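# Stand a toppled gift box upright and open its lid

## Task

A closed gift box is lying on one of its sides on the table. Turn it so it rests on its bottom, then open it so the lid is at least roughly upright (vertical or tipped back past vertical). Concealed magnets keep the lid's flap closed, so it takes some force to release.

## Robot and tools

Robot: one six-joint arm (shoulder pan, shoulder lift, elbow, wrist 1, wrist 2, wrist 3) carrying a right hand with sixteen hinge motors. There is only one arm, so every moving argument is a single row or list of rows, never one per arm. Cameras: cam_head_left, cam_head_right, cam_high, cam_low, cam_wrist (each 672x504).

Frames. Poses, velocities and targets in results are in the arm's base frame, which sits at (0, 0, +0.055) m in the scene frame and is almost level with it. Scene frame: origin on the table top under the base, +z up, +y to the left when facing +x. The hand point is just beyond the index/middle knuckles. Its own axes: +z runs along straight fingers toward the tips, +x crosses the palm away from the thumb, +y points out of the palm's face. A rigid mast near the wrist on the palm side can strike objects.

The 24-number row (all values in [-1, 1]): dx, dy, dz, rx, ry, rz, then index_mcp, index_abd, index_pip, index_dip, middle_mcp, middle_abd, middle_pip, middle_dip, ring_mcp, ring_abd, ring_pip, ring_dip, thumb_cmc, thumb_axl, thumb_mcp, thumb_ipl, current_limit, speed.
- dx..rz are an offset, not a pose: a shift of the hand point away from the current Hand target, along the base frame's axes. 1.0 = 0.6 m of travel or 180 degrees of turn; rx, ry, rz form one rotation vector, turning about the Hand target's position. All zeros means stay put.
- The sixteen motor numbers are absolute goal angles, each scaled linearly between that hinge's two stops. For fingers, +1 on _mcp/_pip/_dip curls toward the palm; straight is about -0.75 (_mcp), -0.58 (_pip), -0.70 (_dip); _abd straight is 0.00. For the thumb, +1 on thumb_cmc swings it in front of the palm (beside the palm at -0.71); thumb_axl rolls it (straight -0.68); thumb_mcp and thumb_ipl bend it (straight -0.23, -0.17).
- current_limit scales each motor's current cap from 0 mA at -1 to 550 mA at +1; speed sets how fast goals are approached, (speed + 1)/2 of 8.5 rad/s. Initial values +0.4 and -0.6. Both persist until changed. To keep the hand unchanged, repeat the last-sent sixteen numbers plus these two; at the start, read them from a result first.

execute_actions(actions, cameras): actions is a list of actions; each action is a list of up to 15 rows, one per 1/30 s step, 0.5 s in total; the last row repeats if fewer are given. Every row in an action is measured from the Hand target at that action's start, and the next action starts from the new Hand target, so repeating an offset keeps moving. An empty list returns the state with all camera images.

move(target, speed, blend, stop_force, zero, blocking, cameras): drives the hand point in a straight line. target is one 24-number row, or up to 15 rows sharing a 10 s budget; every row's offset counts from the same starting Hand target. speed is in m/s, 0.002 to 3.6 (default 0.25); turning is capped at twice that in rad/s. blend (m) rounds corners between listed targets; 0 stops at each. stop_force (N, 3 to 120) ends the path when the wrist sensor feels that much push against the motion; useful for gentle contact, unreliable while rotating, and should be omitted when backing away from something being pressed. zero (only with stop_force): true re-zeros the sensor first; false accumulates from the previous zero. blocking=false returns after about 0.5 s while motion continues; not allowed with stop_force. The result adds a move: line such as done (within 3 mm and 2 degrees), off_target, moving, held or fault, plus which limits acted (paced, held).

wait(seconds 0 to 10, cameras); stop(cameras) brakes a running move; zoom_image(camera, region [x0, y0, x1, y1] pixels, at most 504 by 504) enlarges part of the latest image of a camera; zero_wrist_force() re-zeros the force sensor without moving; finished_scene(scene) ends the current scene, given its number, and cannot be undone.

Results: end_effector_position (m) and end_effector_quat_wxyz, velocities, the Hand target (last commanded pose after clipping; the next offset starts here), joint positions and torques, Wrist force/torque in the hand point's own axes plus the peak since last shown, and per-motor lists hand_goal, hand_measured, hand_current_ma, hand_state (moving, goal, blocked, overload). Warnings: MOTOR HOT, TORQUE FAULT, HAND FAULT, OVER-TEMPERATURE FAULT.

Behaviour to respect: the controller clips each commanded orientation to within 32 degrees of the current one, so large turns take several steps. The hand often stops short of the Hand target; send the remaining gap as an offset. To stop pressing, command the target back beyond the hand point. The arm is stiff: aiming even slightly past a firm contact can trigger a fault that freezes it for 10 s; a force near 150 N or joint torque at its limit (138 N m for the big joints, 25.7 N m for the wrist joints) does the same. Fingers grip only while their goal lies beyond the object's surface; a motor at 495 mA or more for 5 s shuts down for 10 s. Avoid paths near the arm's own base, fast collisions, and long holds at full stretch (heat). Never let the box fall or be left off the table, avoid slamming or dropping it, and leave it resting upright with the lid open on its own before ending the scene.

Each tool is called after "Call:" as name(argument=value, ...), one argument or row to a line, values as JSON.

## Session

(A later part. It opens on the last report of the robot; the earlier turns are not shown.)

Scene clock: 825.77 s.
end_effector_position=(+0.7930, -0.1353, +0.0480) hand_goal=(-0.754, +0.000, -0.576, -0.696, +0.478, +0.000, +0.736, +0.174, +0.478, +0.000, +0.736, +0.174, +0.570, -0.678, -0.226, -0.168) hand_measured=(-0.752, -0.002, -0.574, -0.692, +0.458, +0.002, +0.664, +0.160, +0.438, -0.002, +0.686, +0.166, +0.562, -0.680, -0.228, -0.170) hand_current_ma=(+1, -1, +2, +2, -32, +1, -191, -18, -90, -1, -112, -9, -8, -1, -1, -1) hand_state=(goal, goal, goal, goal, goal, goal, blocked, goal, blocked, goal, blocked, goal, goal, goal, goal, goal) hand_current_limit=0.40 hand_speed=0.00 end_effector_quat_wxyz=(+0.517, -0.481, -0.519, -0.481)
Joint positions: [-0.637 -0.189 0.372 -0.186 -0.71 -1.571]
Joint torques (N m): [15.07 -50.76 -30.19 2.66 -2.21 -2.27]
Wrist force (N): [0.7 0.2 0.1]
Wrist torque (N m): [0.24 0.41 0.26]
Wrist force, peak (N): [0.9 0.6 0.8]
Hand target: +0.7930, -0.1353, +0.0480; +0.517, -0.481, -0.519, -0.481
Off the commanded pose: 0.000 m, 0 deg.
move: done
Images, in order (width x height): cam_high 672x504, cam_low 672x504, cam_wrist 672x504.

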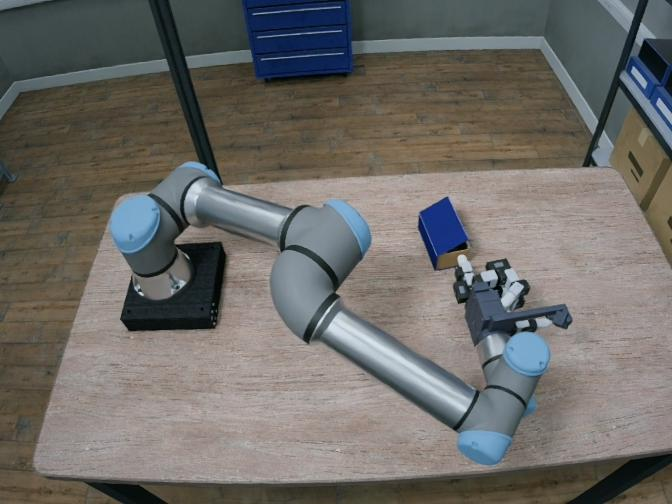

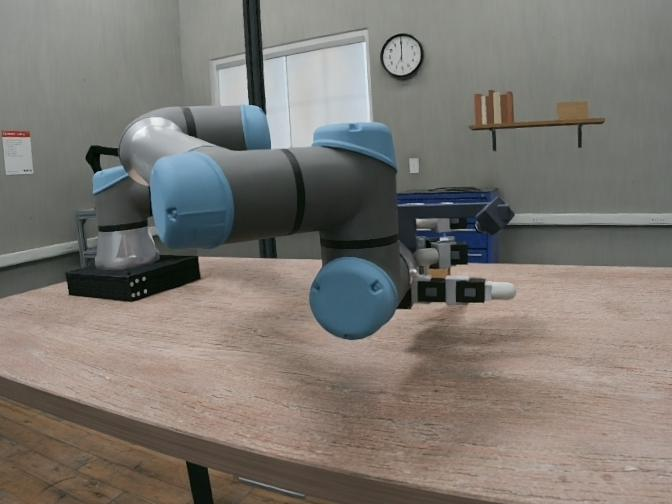

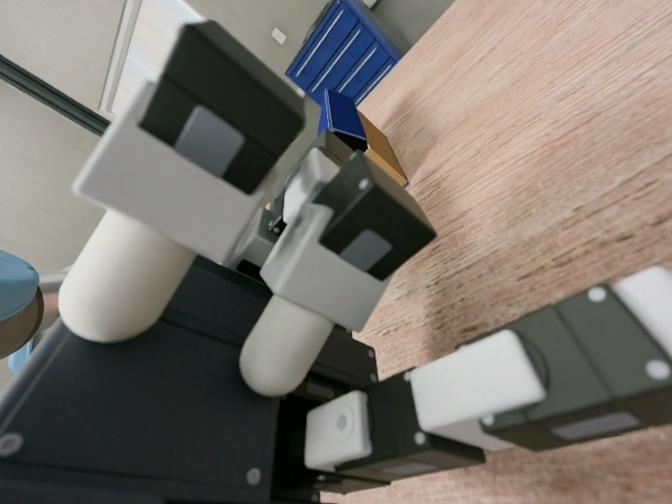

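Call:
move(
  target=[0.041,0.0522,-0.0083,0,0,0.0278,-0.754,0,-0.576,-0.696,0.479,0,0.737,0.174,0.479,0,0.737,0.174,0.571,-0.678,-0.226,-0.168,0.4,0],
  speed=0.1,
  cameras=["cam_low","cam_high","cam_wrist"],
)

Call:
zoom_image(
  camera="cam_high",
  region=[400, 180, 500, 280],
)

Call:
zoom_image(
  camera="cam_wrist",
  region=[270, 60, 430, 220],
)

Scene clock: 840.83 s.
end_effector_position=(+0.8166, -0.1035, +0.0430) hand_goal=(-0.754, +0.000, -0.576, -0.696, +0.478, +0.000, +0.736, +0.174, +0.478, +0.000, +0.736, +0.174, +0.570, -0.678, -0.226, -0.168) hand_measured=(-0.752, -0.002, -0.574, -0.692, +0.458, +0.002, +0.664, +0.160, +0.438, -0.002, +0.686, +0.166, +0.562, -0.680, -0.228, -0.170) hand_current_ma=(+1, -1, +2, +2, -32, +1, -190, -18, -90, -1, -112, -9, -8, -1, -1, -1) hand_state=(goal, goal, goal, goal, goal, goal, blocked, goal, blocked, goal, blocked, goal, goal, goal, goal, goal) hand_current_limit=0.40 hand_speed=0.00 end_effector_quat_wxyz=(+0.520, -0.475, -0.538, -0.464)
Joint positions: [-0.583 -0.028 0.035 -0.053 -0.703 -1.542]
Joint torques (N m): [14.2 -53.44 -30.06 2.51 2.16 1.66]
Wrist force (N): [0.6 0.2 -0.1]
Wrist torque (N m): [0.28 0.42 0.15]
Wrist force, peak (N): [1.2 0.2 0.1]
Hand target: +0.8176, -0.1040, +0.0430; +0.538, -0.458, -0.539, -0.458
Off the commanded pose: 0.001 m, 3 deg.
elbow stopped short: the move would have taken joint 3 (elbow) straighter than the controller allows.
move: off_target
Images, in order (width x height): cam_high 672x504, cam_low 672x504, cam_wrist 672x504.

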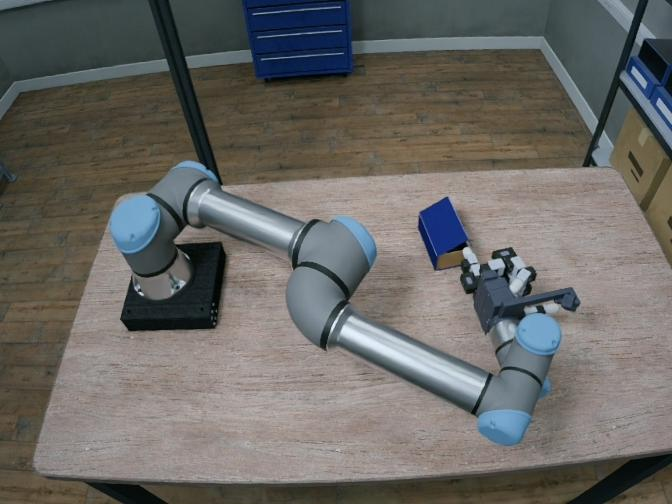

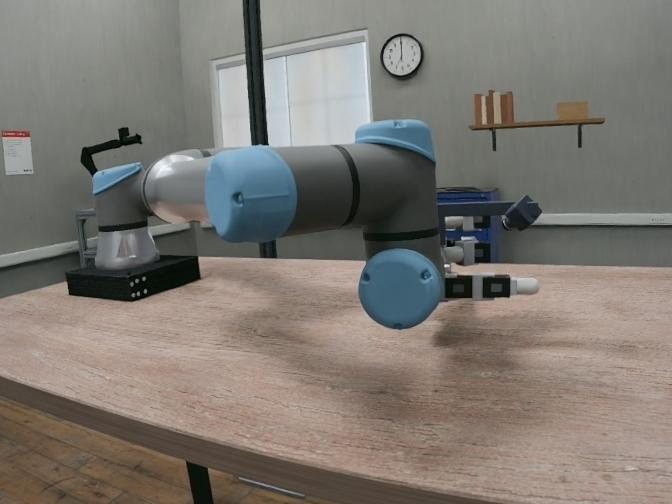

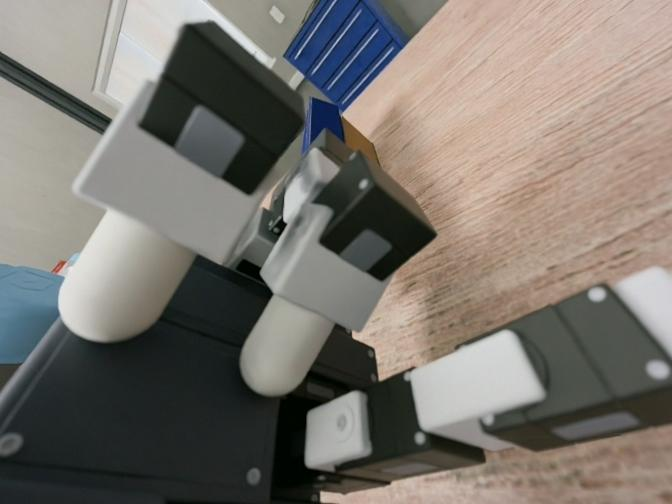

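Scaled by 5.040 from the camera's 672x504 image, which has a finer 960x720 frame.

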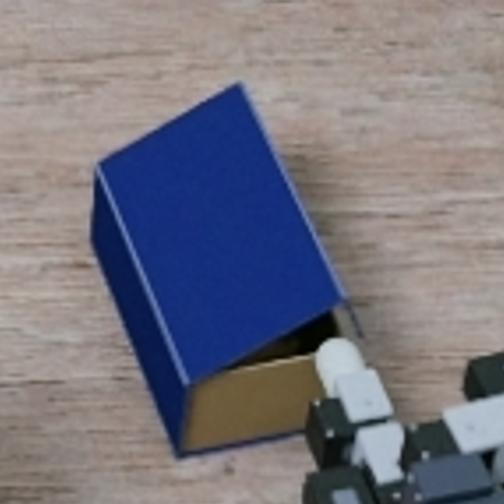

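Scaled by 3.150 from the camera's 672x504 image, which has a finer 960x720 frame.

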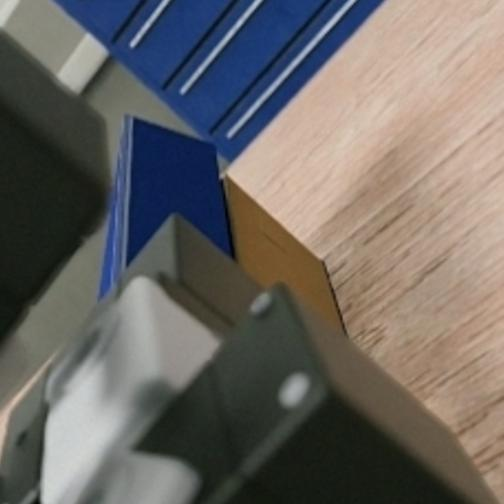

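Call:
move(
  target=[-0.0283,0.14,-0.005,0,0,0,-0.754,0,-0.576,-0.696,0.479,0,0.737,0.174,0.479,0,0.737,0.174,0.571,-0.678,-0.226,-0.168,0.4,0],
  speed=0.04,
  stop_force=3,
  cameras=["cam_high","cam_wrist"],
)

Call:
zoom_image(
  camera="cam_high",
  region=[400, 180, 500, 280],
)

Call:
zoom_image(
  camera="cam_wrist",
  region=[270, 60, 430, 220],
)

Scene clock: 847.97 s.
end_effector_position=(+0.8007, -0.0200, +0.0400) hand_goal=(-0.754, +0.000, -0.576, -0.696, +0.478, +0.000, +0.736, +0.174, +0.478, +0.000, +0.736, +0.174, +0.570, -0.678, -0.226, -0.168) hand_measured=(-0.752, -0.002, -0.574, -0.694, +0.458, +0.002, +0.664, +0.160, +0.438, -0.002, +0.686, +0.166, +0.562, -0.680, -0.228, -0.170) hand_current_ma=(+1, -1, +2, +2, -32, +1, -190, -18, -90, -1, -112, -9, -8, -1, -1, -1) hand_state=(goal, goal, goal, goal, goal, goal, blocked, goal, blocked, goal, blocked, goal, goal, goal, goal, goal) hand_current_limit=0.40 hand_speed=0.00 end_effector_quat_wxyz=(+0.538, -0.458, -0.539, -0.458)
Joint positions: [-0.5 -0.267 0.556 -0.291 -0.662 -1.571]
Joint torques (N m): [14.89 -75.75 -12.09 -0.74 2.11 -1.73]
Wrist force (N): [0.5 0.4 0.0]
Wrist torque (N m): [0.27 0.42 0.22]
Wrist force, peak (N): [1.1 0.3 -0.7]
Hand target: +0.8007, -0.0200, +0.0400; +0.538, -0.458, -0.539, -0.458
Off the commanded pose: 0.000 m, 0 deg.
move: done
Images, in order (width x height): cam_high 672x504, cam_wrist 672x504.

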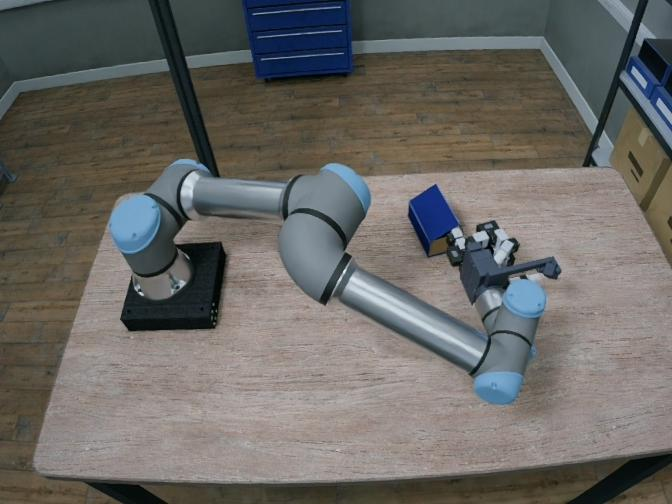

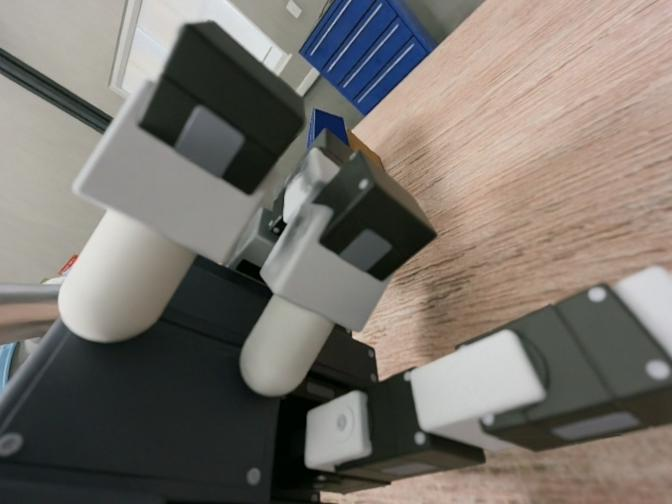

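Scaled by 5.040 from the camera's 672x504 image, which has a finer 960x720 frame.

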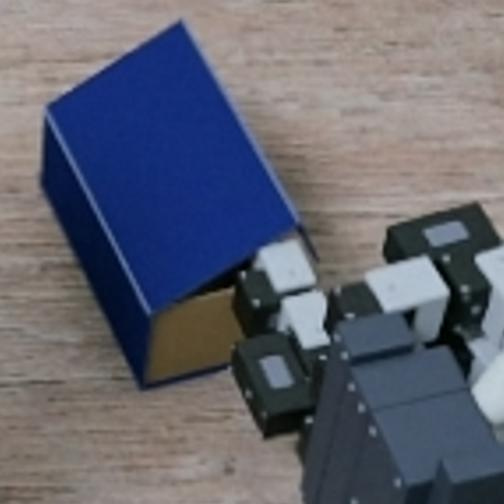

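Scaled by 3.150 from the camera's 672x504 image, which has a finer 960x720 frame.

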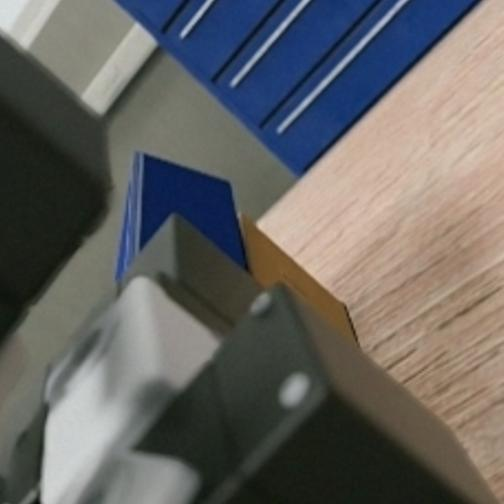

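Call:
move(
  target=[
    [-0.0248,-0.0035,0.046,0,0,0,-0.754,0,-0.576,-0.696,0.479,0,0.737,0.174,0.479,0,0.737,0.174,0.571,-0.678,-0.226,-0.168,0.4,0],
    [-0.0578,-0.0082,0.073,0,0,0,-0.754,0,-0.576,-0.696,0.479,0,0.737,0.174,0.479,0,0.737,0.174,0.571,-0.678,-0.226,-0.168,0.4,0],
    [-0.0983,-0.0139,0.087,0,0,0,-0.754,0,-0.576,-0.696,0.479,0,0.737,0.174,0.479,0,0.737,0.174,0.571,-0.678,-0.226,-0.168,0.4,0],
  ],
  speed=0.05,
  blend=[0.01,0.01,0],
  cameras=["cam_high","cam_low","cam_head_right"],
)

Call:
zoom_image(
  camera="cam_high",
  region=[390, 160, 510, 280],
)

Call:
zoom_image(
  camera="cam_head_right",
  region=[250, 270, 470, 420],
)

Scene clock: 857.07 s.
end_effector_position=(+0.7417, -0.0283, +0.0922) hand_goal=(-0.754, +0.000, -0.576, -0.696, +0.478, +0.000, +0.736, +0.174, +0.478, +0.000, +0.736, +0.174, +0.570, -0.678, -0.226, -0.168) hand_measured=(-0.752, -0.010, -0.574, -0.694, +0.458, +0.002, +0.664, +0.160, +0.438, -0.002, +0.686, +0.166, +0.562, -0.680, -0.228, -0.170) hand_current_ma=(+1, -10, +1, +2, -32, +1, -190, -18, -90, -1, -112, -9, -8, -1, -1, -1) hand_state=(goal, goal, goal, goal, goal, goal, blocked, goal, blocked, goal, blocked, goal, goal, goal, goal, goal) hand_current_limit=0.40 hand_speed=0.00 end_effector_quat_wxyz=(+0.538, -0.458, -0.539, -0.458)
Joint positions: [-0.549 -0.506 0.909 -0.404 -0.71 -1.571]
Joint torques (N m): [-14.15 -70.43 -9.74 -0.23 -1.94 1.49]
Wrist force (N): [0.3 0.3 -0.1]
Wrist torque (N m): [0.25 0.35 0.18]
Wrist force, peak (N): [0.8 0.6 -0.4]
Hand target: +0.7417, -0.0283, +0.0922; +0.538, -0.458, -0.539, -0.458
Off the commanded pose: 0.000 m, 0 deg.
move: done
Images, in order (width x height): cam_head_right 672x504, cam_high 672x504, cam_low 672x504.

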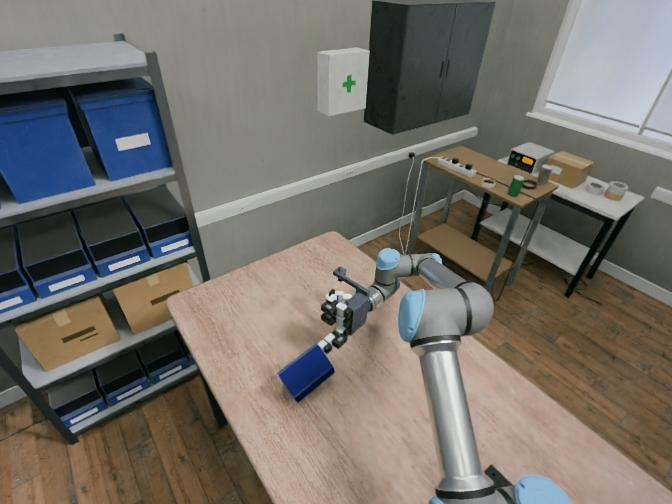

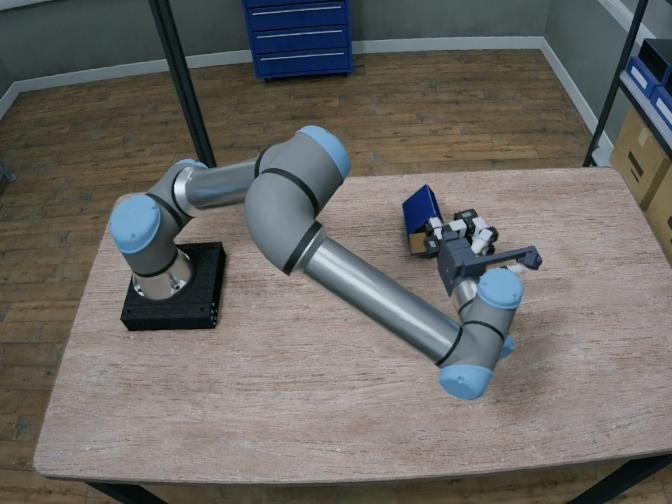

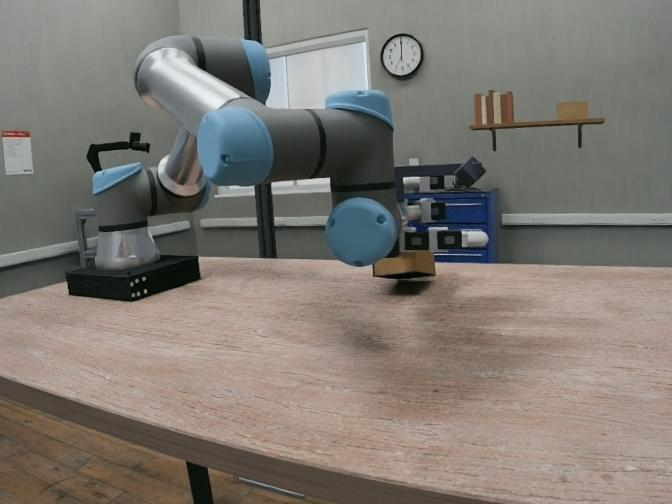

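Scaled by 4.200 from the camera's 672x504 image, which has a finer 960x720 frame.

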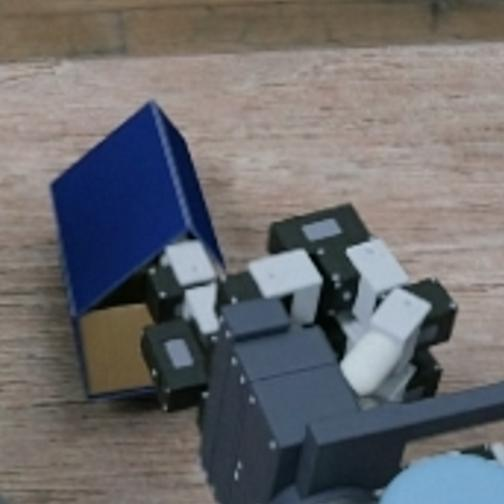

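Scaled by 2.291 from the camera's 672x504 image, which has a finer 960x720 frame.

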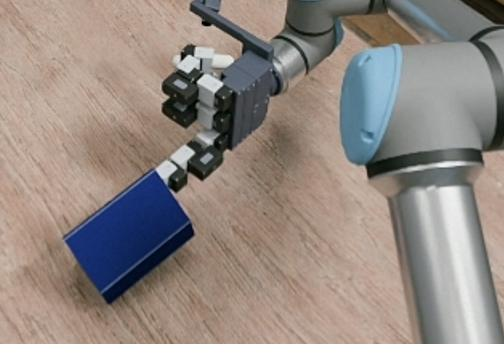

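Call:
move(
  target=[0,0,-0.045,0,0,0,-0.754,0,-0.576,-0.696,0.479,0,0.737,0.174,0.479,0,0.737,0.174,0.571,-0.678,-0.226,-0.168,0.4,0],
  speed=0.05,
  cameras=["cam_high","cam_low","cam_head_right"],
)

Call:
zoom_image(
  camera="cam_high",
  region=[390, 160, 510, 280],
)

Call:
zoom_image(
  camera="cam_low",
  region=[330, 200, 530, 320],
)

Call:
zoom_image(
  camera="cam_head_right",
  region=[250, 270, 470, 420],
)

Scene clock: 898.50 s.
end_effector_position=(+0.7417, -0.0283, +0.0653) hand_goal=(-0.754, +0.000, -0.576, -0.696, +0.478, +0.000, +0.736, +0.174, +0.478, +0.000, +0.736, +0.174, +0.570, -0.678, -0.226, -0.168) hand_measured=(-0.752, -0.010, -0.574, -0.694, +0.458, +0.002, +0.664, +0.160, +0.438, -0.002, +0.686, +0.166, +0.562, -0.680, -0.228, -0.170) hand_current_ma=(+1, -10, +1, +2, -32, +1, -190, -18, -90, -1, -112, -9, -8, -1, -1, -1) hand_state=(goal, goal, goal, goal, goal, goal, blocked, goal, blocked, goal, blocked, goal, goal, goal, goal, goal) hand_current_limit=0.40 hand_speed=0.00 end_effector_quat_wxyz=(+0.538, -0.458, -0.539, -0.458)
Joint positions: [-0.549 -0.473 0.917 -0.445 -0.71 -1.571]
Joint torques (N m): [-10.73 -44.69 -10.73 -0.76 -0.99 -0.54]
Wrist force (N): [0.0 0.3 0.3]
Wrist torque (N m): [0.23 0.42 0.17]
Wrist force, peak (N): [0.8 0.5 -0.2]
Hand target: +0.7417, -0.0283, +0.0652; +0.538, -0.458, -0.539, -0.458
Off the commanded pose: 0.000 m, 0 deg.
move: done
Images, in order (width x height): cam_head_right 672x504, cam_high 672x504, cam_low 672x504.

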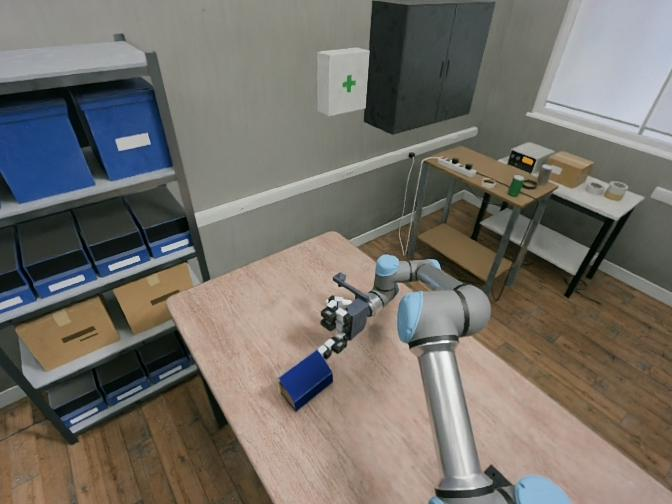

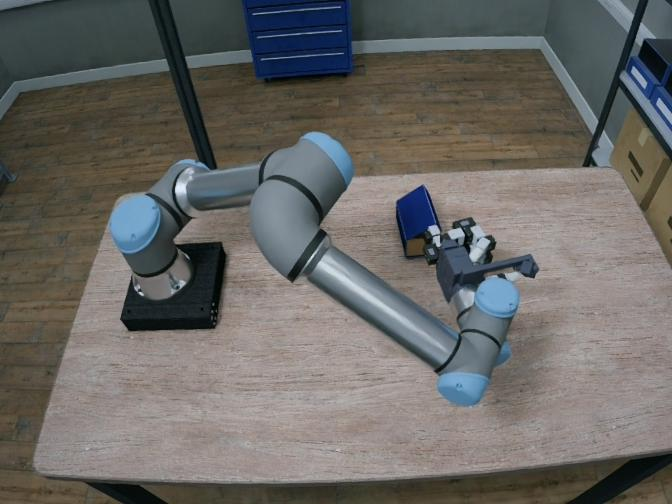

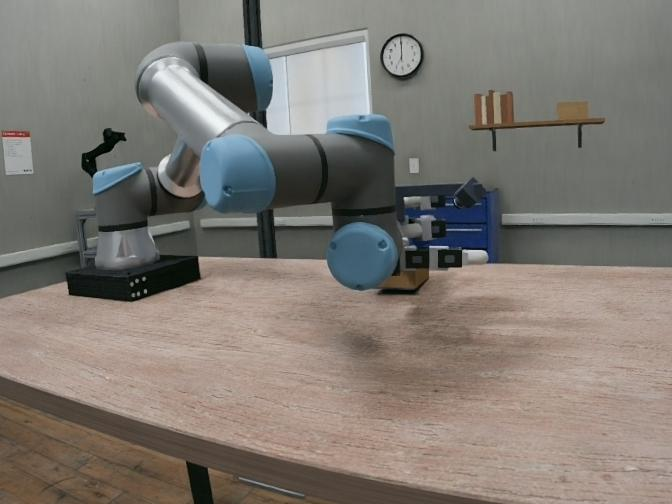

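Scaled by 4.200 from the camera's 672x504 image, which has a finer 960x720 frame.

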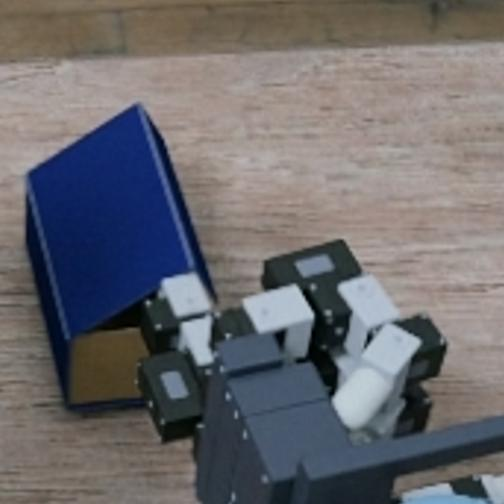

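Scaled by 2.520 from the camera's 672x504 image, which has a finer 960x720 frame.

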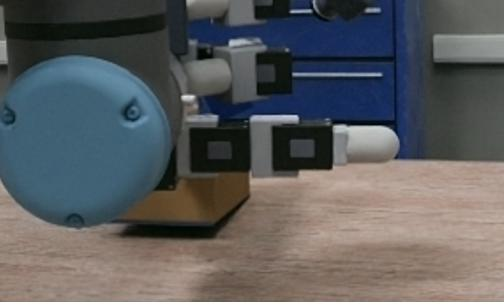

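Scaled by 2.291 from the camera's 672x504 image, which has a finer 960x720 frame.

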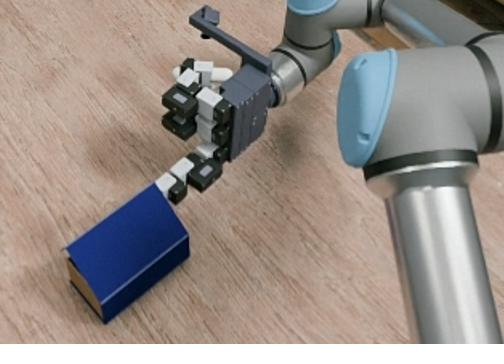

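Call:
move(
  target=[
    [0,0,-0.013,0,0,0,-0.754,0,-0.576,-0.696,0.479,0,0.737,0.174,0.479,0,0.737,0.174,0.571,-0.678,-0.226,-0.168,0.4,0],
    [0.034,-0.215,-0.013,0,0,0,-0.754,0,-0.576,-0.696,0.479,0,0.737,0.174,0.479,0,0.737,0.174,0.571,-0.678,-0.226,-0.168,0.4,0],
  ],
  speed=0.08,
  cameras=["cam_high","cam_low","cam_head_right"],
)

Call:
zoom_image(
  camera="cam_high",
  region=[380, 160, 500, 280],
)

Call:
zoom_image(
  camera="cam_head_right",
  region=[250, 270, 470, 420],
)

Scene clock: 946.50 s.
end_effector_position=(+0.7620, -0.1573, +0.0574) hand_goal=(-0.754, +0.000, -0.576, -0.696, +0.478, +0.000, +0.736, +0.174, +0.478, +0.000, +0.736, +0.174, +0.570, -0.678, -0.226, -0.168) hand_measured=(-0.752, -0.010, -0.574, -0.694, +0.458, +0.002, +0.664, +0.160, +0.438, -0.002, +0.686, +0.166, +0.562, -0.680, -0.228, -0.170) hand_current_ma=(+1, -10, +1, +2, -32, +1, -190, -18, -90, -1, -112, -9, -8, -1, -1, -1) hand_state=(goal, goal, goal, goal, goal, goal, blocked, goal, blocked, goal, blocked, goal, goal, goal, goal, goal) hand_current_limit=0.40 hand_speed=0.00 end_effector_quat_wxyz=(+0.538, -0.458, -0.539, -0.458)
Joint positions: [-0.671 -0.173 0.315 -0.144 -0.832 -1.572]
Joint torques (N m): [-12.79 -51.61 -28.9 3.14 -2.12 -2.16]
Wrist force (N): [0.9 0.4 -0.2]
Wrist torque (N m): [0.31 0.40 0.28]
Wrist force, peak (N): [-0.2 0.3 1.3]
Hand target: +0.7621, -0.1573, +0.0574; +0.538, -0.458, -0.539, -0.458
Off the commanded pose: 0.000 m, 0 deg.
move: done
Images, in order (width x height): cam_head_right 672x504, cam_high 672x504, cam_low 672x504.

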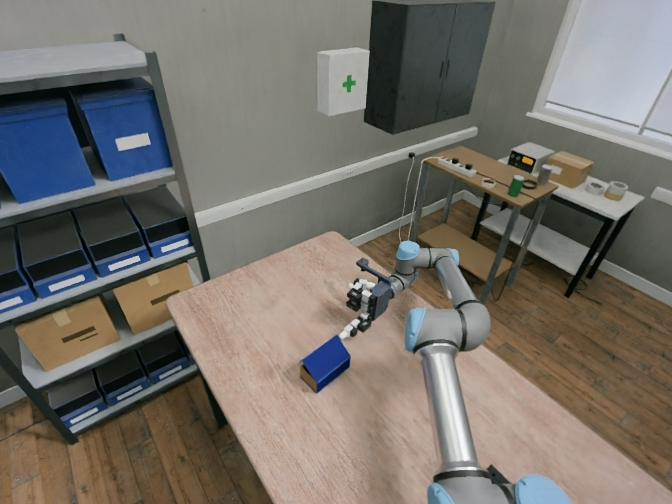

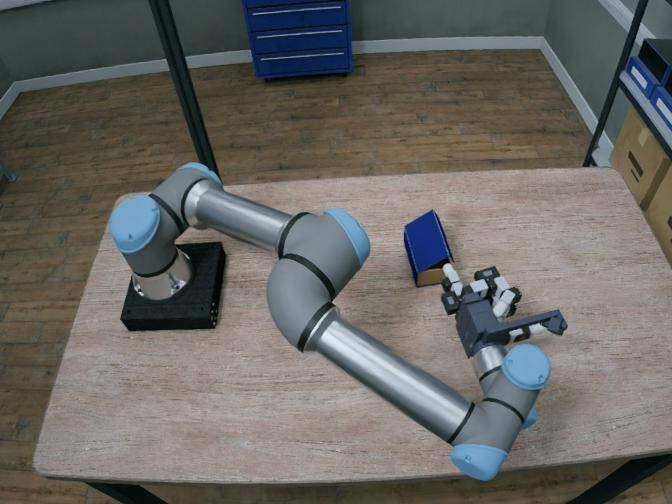

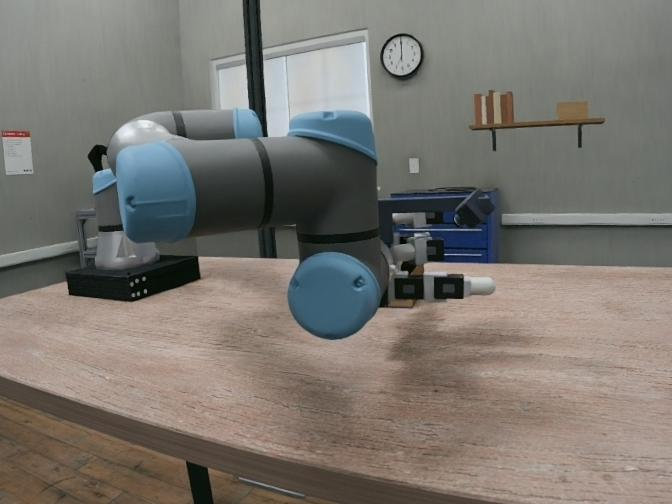

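Scaled by 4.200 from the camera's 672x504 image, which has a finer 960x720 frame.

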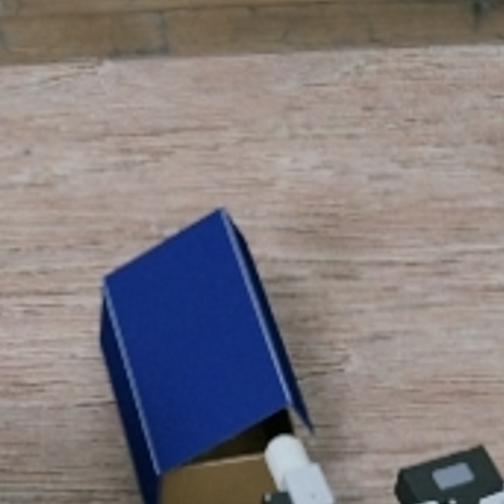

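Scaled by 2.291 from the camera's 672x504 image, which has a finer 960x720 frame.

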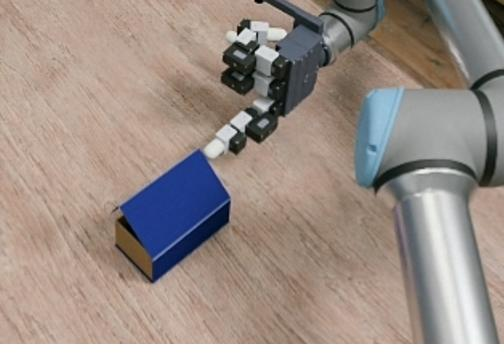

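Call:
move(
  target=[-0.026,0.165,-0.008,0,0,0,-0.754,0,-0.576,-0.696,0.479,0,0.737,0.174,0.479,0,0.737,0.174,0.571,-0.678,-0.226,-0.168,0.4,0],
  speed=0.05,
  stop_force=3,
  cameras=["cam_high","cam_low","cam_head_right"],
)

Call:
zoom_image(
  camera="cam_high",
  region=[380, 160, 500, 280],
)

Scene clock: 994.00 s.
end_effector_position=(+0.7465, -0.0583, +0.0526) hand_goal=(-0.754, +0.000, -0.576, -0.696, +0.478, +0.000, +0.736, +0.174, +0.478, +0.000, +0.736, +0.174, +0.570, -0.678, -0.226, -0.168) hand_measured=(-0.752, -0.008, -0.574, -0.694, +0.458, +0.002, +0.664, +0.160, +0.438, -0.002, +0.686, +0.166, +0.562, -0.680, -0.228, -0.170) hand_current_ma=(+1, -7, +1, +2, -32, +1, -190, -18, -90, -1, -112, -9, -8, -1, -1, -1) hand_state=(goal, goal, goal, goal, goal, goal, blocked, goal, blocked, goal, blocked, goal, goal, goal, goal, goal) hand_current_limit=0.40 hand_speed=0.00 end_effector_quat_wxyz=(+0.538, -0.458, -0.539, -0.458)
Joint positions: [-0.58 -0.412 0.826 -0.415 -0.741 -1.571]
Joint torques (N m): [14.3 -72.34 -10.57 -0.62 2.19 1.55]
Wrist force (N): [0.7 0.2 -0.1]
Wrist torque (N m): [0.25 0.40 0.20]
Wrist force, peak (N): [0.9 0.3 -1.0]
Hand target: +0.7465, -0.0583, +0.0526; +0.538, -0.458, -0.539, -0.458
Off the commanded pose: 0.000 m, 0 deg.
move: done
Images, in order (width x height): cam_head_right 672x504, cam_high 672x504, cam_low 672x504.

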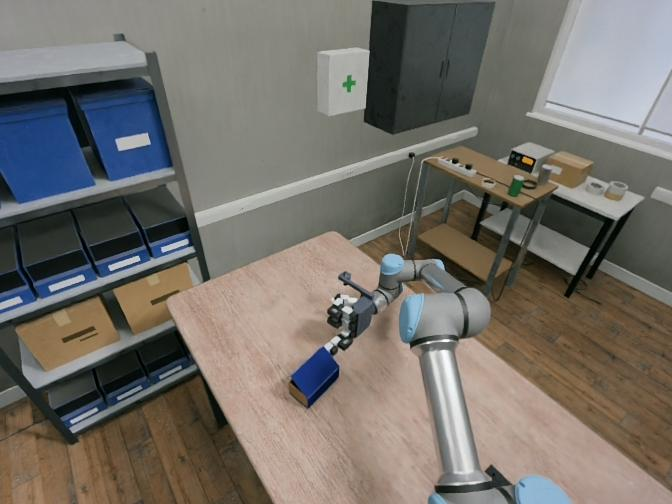

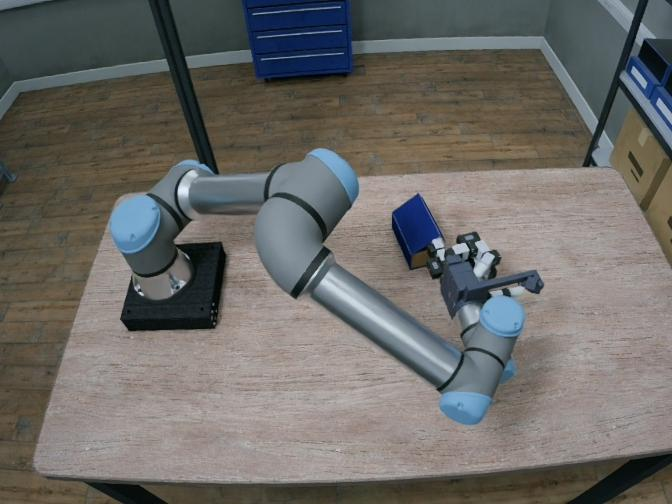

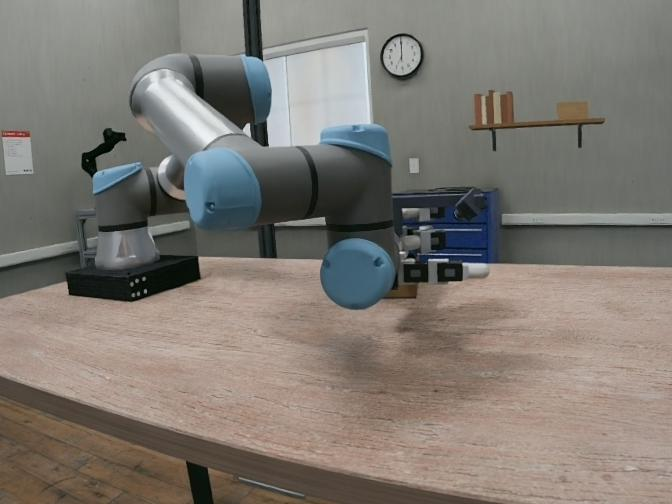

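Scaled by 4.200 from the camera's 672x504 image, which has a finer 960x720 frame.

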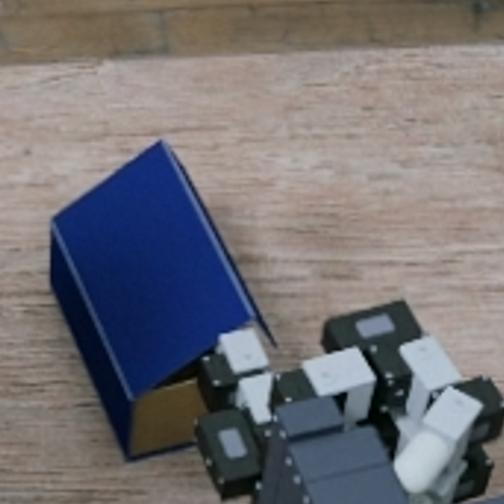

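Call:
move(
  target=[-0.0117,0.0747,0.0835,-0.2744,-0.0433,0,-0.754,0,-0.576,-0.696,0.479,0,0.737,0.174,0.479,0,0.737,0.174,0.571,-0.678,-0.226,-0.168,0.4,0],
  speed=0.12,
  cameras=["cam_high","cam_low","cam_wrist"],
)

Call:
zoom_image(
  camera="cam_high",
  region=[380, 160, 500, 280],
)

Call:
zoom_image(
  camera="cam_low",
  region=[330, 180, 530, 320],
)

Scene clock: 1017.43 s.
end_effector_position=(+0.7395, -0.0135, +0.1027) hand_goal=(-0.754, +0.000, -0.576, -0.696, +0.478, +0.000, +0.736, +0.174, +0.478, +0.000, +0.736, +0.174, +0.570, -0.678, -0.226, -0.168) hand_measured=(-0.760, +0.052, -0.582, -0.694, +0.458, +0.002, +0.664, +0.160, +0.438, -0.002, +0.686, +0.166, +0.562, -0.680, -0.224, -0.170) hand_current_ma=(-7, +100, -5, +1, -35, +1, -185, -20, -92, -1, -112, -9, -8, -1, +1, -1) hand_state=(goal, blocked, goal, goal, blocked, goal, blocked, goal, blocked, goal, blocked, goal, goal, goal, goal, goal) hand_current_limit=0.40 hand_speed=0.00 end_effector_quat_wxyz=(-0.261, +0.609, +0.716, +0.220)
Joint positions: [-0.419 -0.967 1.436 -1.608 -1.005 -0.706]
Joint torques (N m): [13.99 -57.78 -13.41 -3.77 -1.45 1.68]
Wrist force (N): [2.2 0.2 -2.2]
Wrist torque (N m): [0.47 0.39 0.19]
Wrist force, peak (N): [4.3 0.4 -2.3]
Hand target: +0.7395, -0.0135, +0.1027; -0.261, +0.609, +0.716, +0.220
Off the commanded pose: 0.000 m, 0 deg.
move: done
Images, in order (width x height): cam_high 672x504, cam_low 672x504, cam_wrist 672x504.

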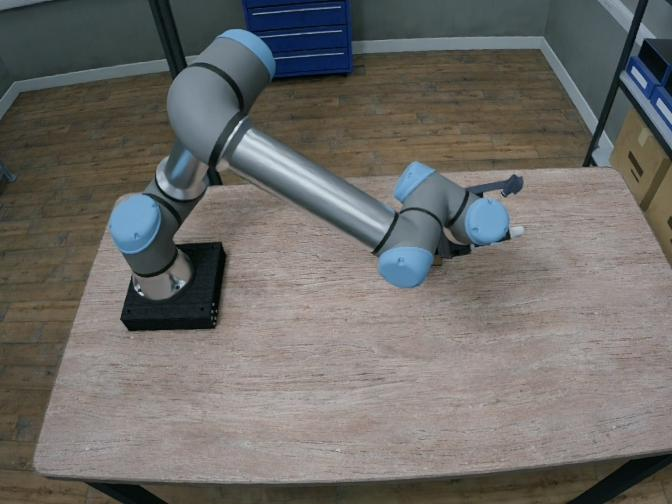

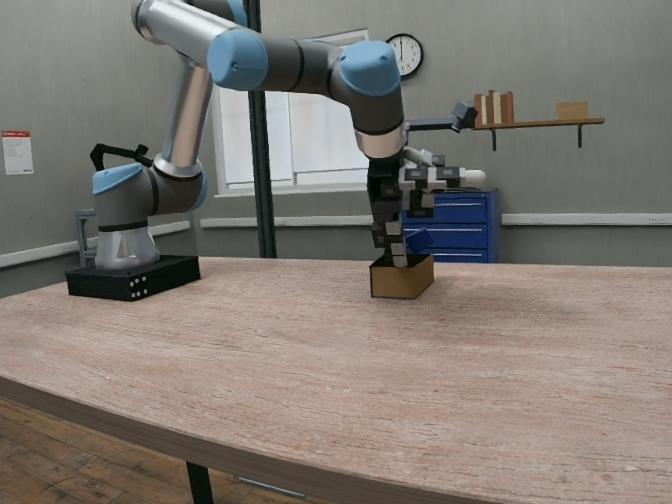

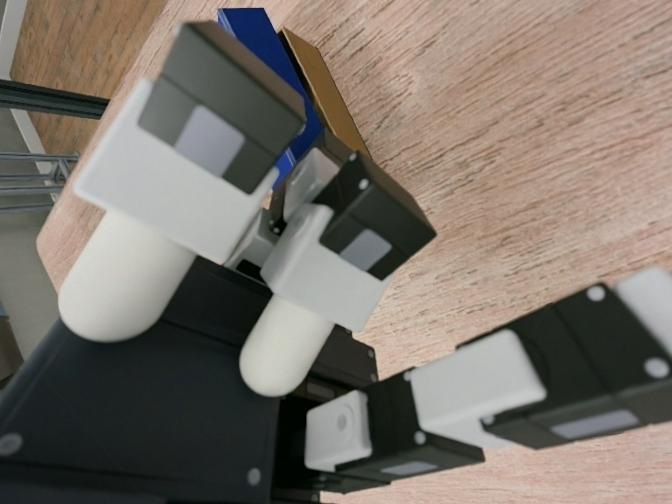

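Scaled by 4.200 from the camera's 672x504 image, which has a finer 960x720 frame.

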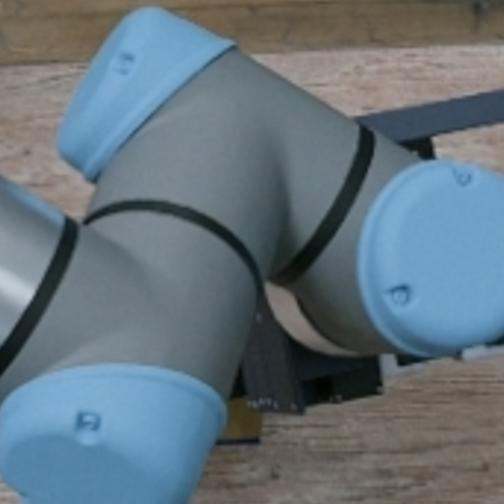

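Scaled by 2.520 from the camera's 672x504 image, which has a finer 960x720 frame.

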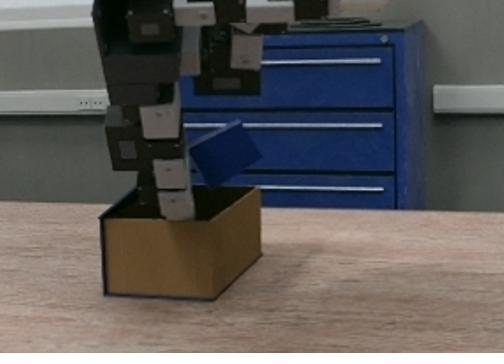

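Call:
move(
  target=[-0.008,0.053,-0.064,0,0,0,-0.754,0,-0.576,-0.696,0.479,0,0.737,0.174,0.479,0,0.737,0.174,0.571,-0.678,-0.226,-0.168,0.6,0],
  speed=0.04,
  stop_force=4,
  cameras=["cam_low","cam_head_right"],
)

Call:
zoom_image(
  camera="cam_low",
  region=[330, 180, 530, 320],
)

Call:
zoom_image(
  camera="cam_head_right",
  region=[250, 270, 470, 420],
)

Scene clock: 1023.53 s.
end_effector_position=(+0.7394, -0.0131, +0.1022) hand_goal=(-0.754, +0.000, -0.576, -0.696, +0.478, +0.000, +0.736, +0.174, +0.478, +0.000, +0.736, +0.174, +0.570, -0.678, -0.226, -0.168) hand_measured=(-0.762, +0.058, -0.582, -0.694, +0.456, +0.002, +0.666, +0.160, +0.438, -0.002, +0.686, +0.166, +0.562, -0.680, -0.224, -0.170) hand_current_ma=(-8, +112, -7, +1, -37, +1, -182, -20, -92, -1, -112, -9, -8, -1, +1, -1) hand_state=(goal, blocked, goal, goal, blocked, goal, blocked, goal, blocked, goal, blocked, goal, goal, goal, goal, goal) hand_current_limit=0.60 hand_speed=0.00 end_effector_quat_wxyz=(-0.261, +0.609, +0.716, +0.220)
Joint positions: [-0.418 -0.967 1.438 -1.61 -1.005 -0.705]
Joint torques (N m): [-12.72 -57.9 -30.22 -0.74 -1.02 -2.2]
Wrist force (N): [2.5 0.0 -2.3]
Wrist torque (N m): [0.45 0.33 0.26]
Wrist force, peak (N): [3.9 -0.4 -6.3]
Hand target: +0.7394, -0.0131, +0.1023; -0.261, +0.609, +0.716, +0.220 (not the last commanded pose)
Off the commanded pose: 0.049 m, 0 deg.
move: contact
Images, in order (width x height): cam_head_right 672x504, cam_low 672x504.

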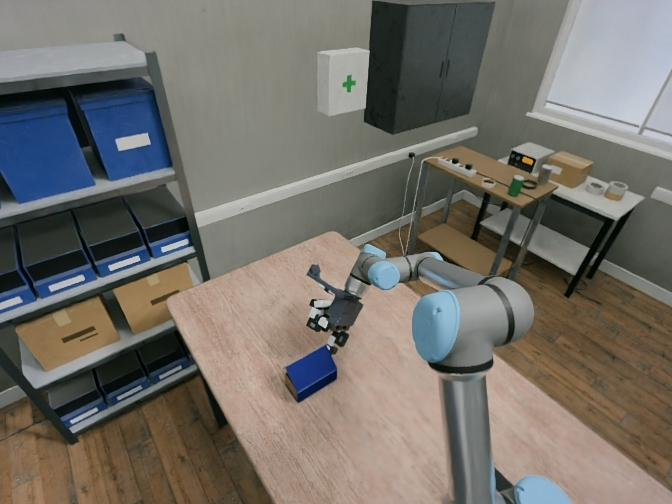

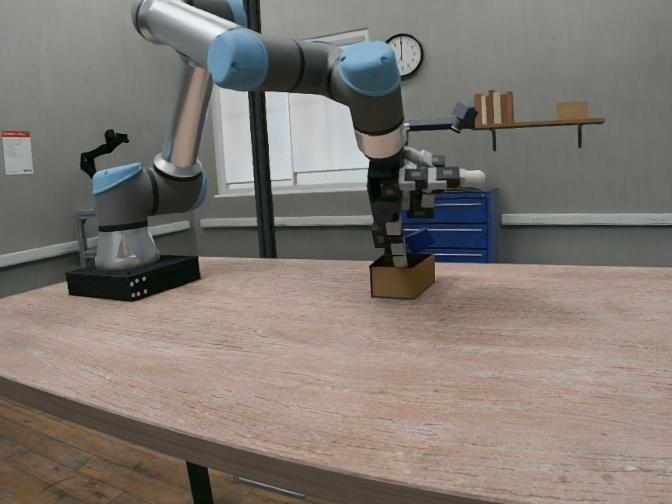

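Scaled by 2.520 from the camera's 672x504 image, which has a finer 960x720 frame.

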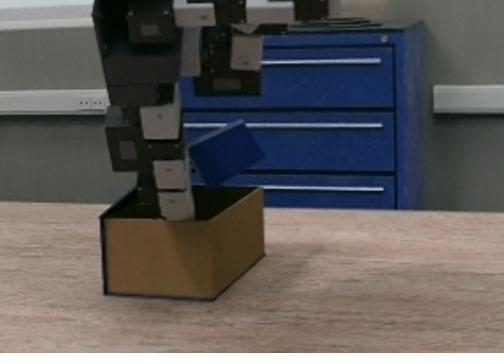

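Scaled by 2.291 from the camera's 672x504 image, which has a finer 960x720 frame.

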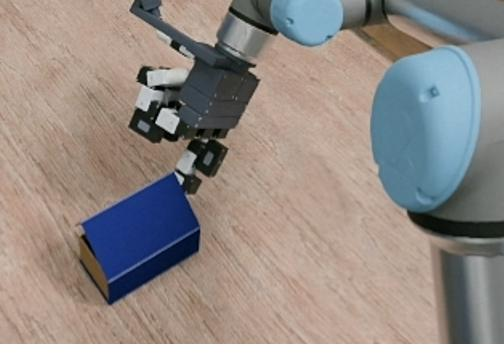

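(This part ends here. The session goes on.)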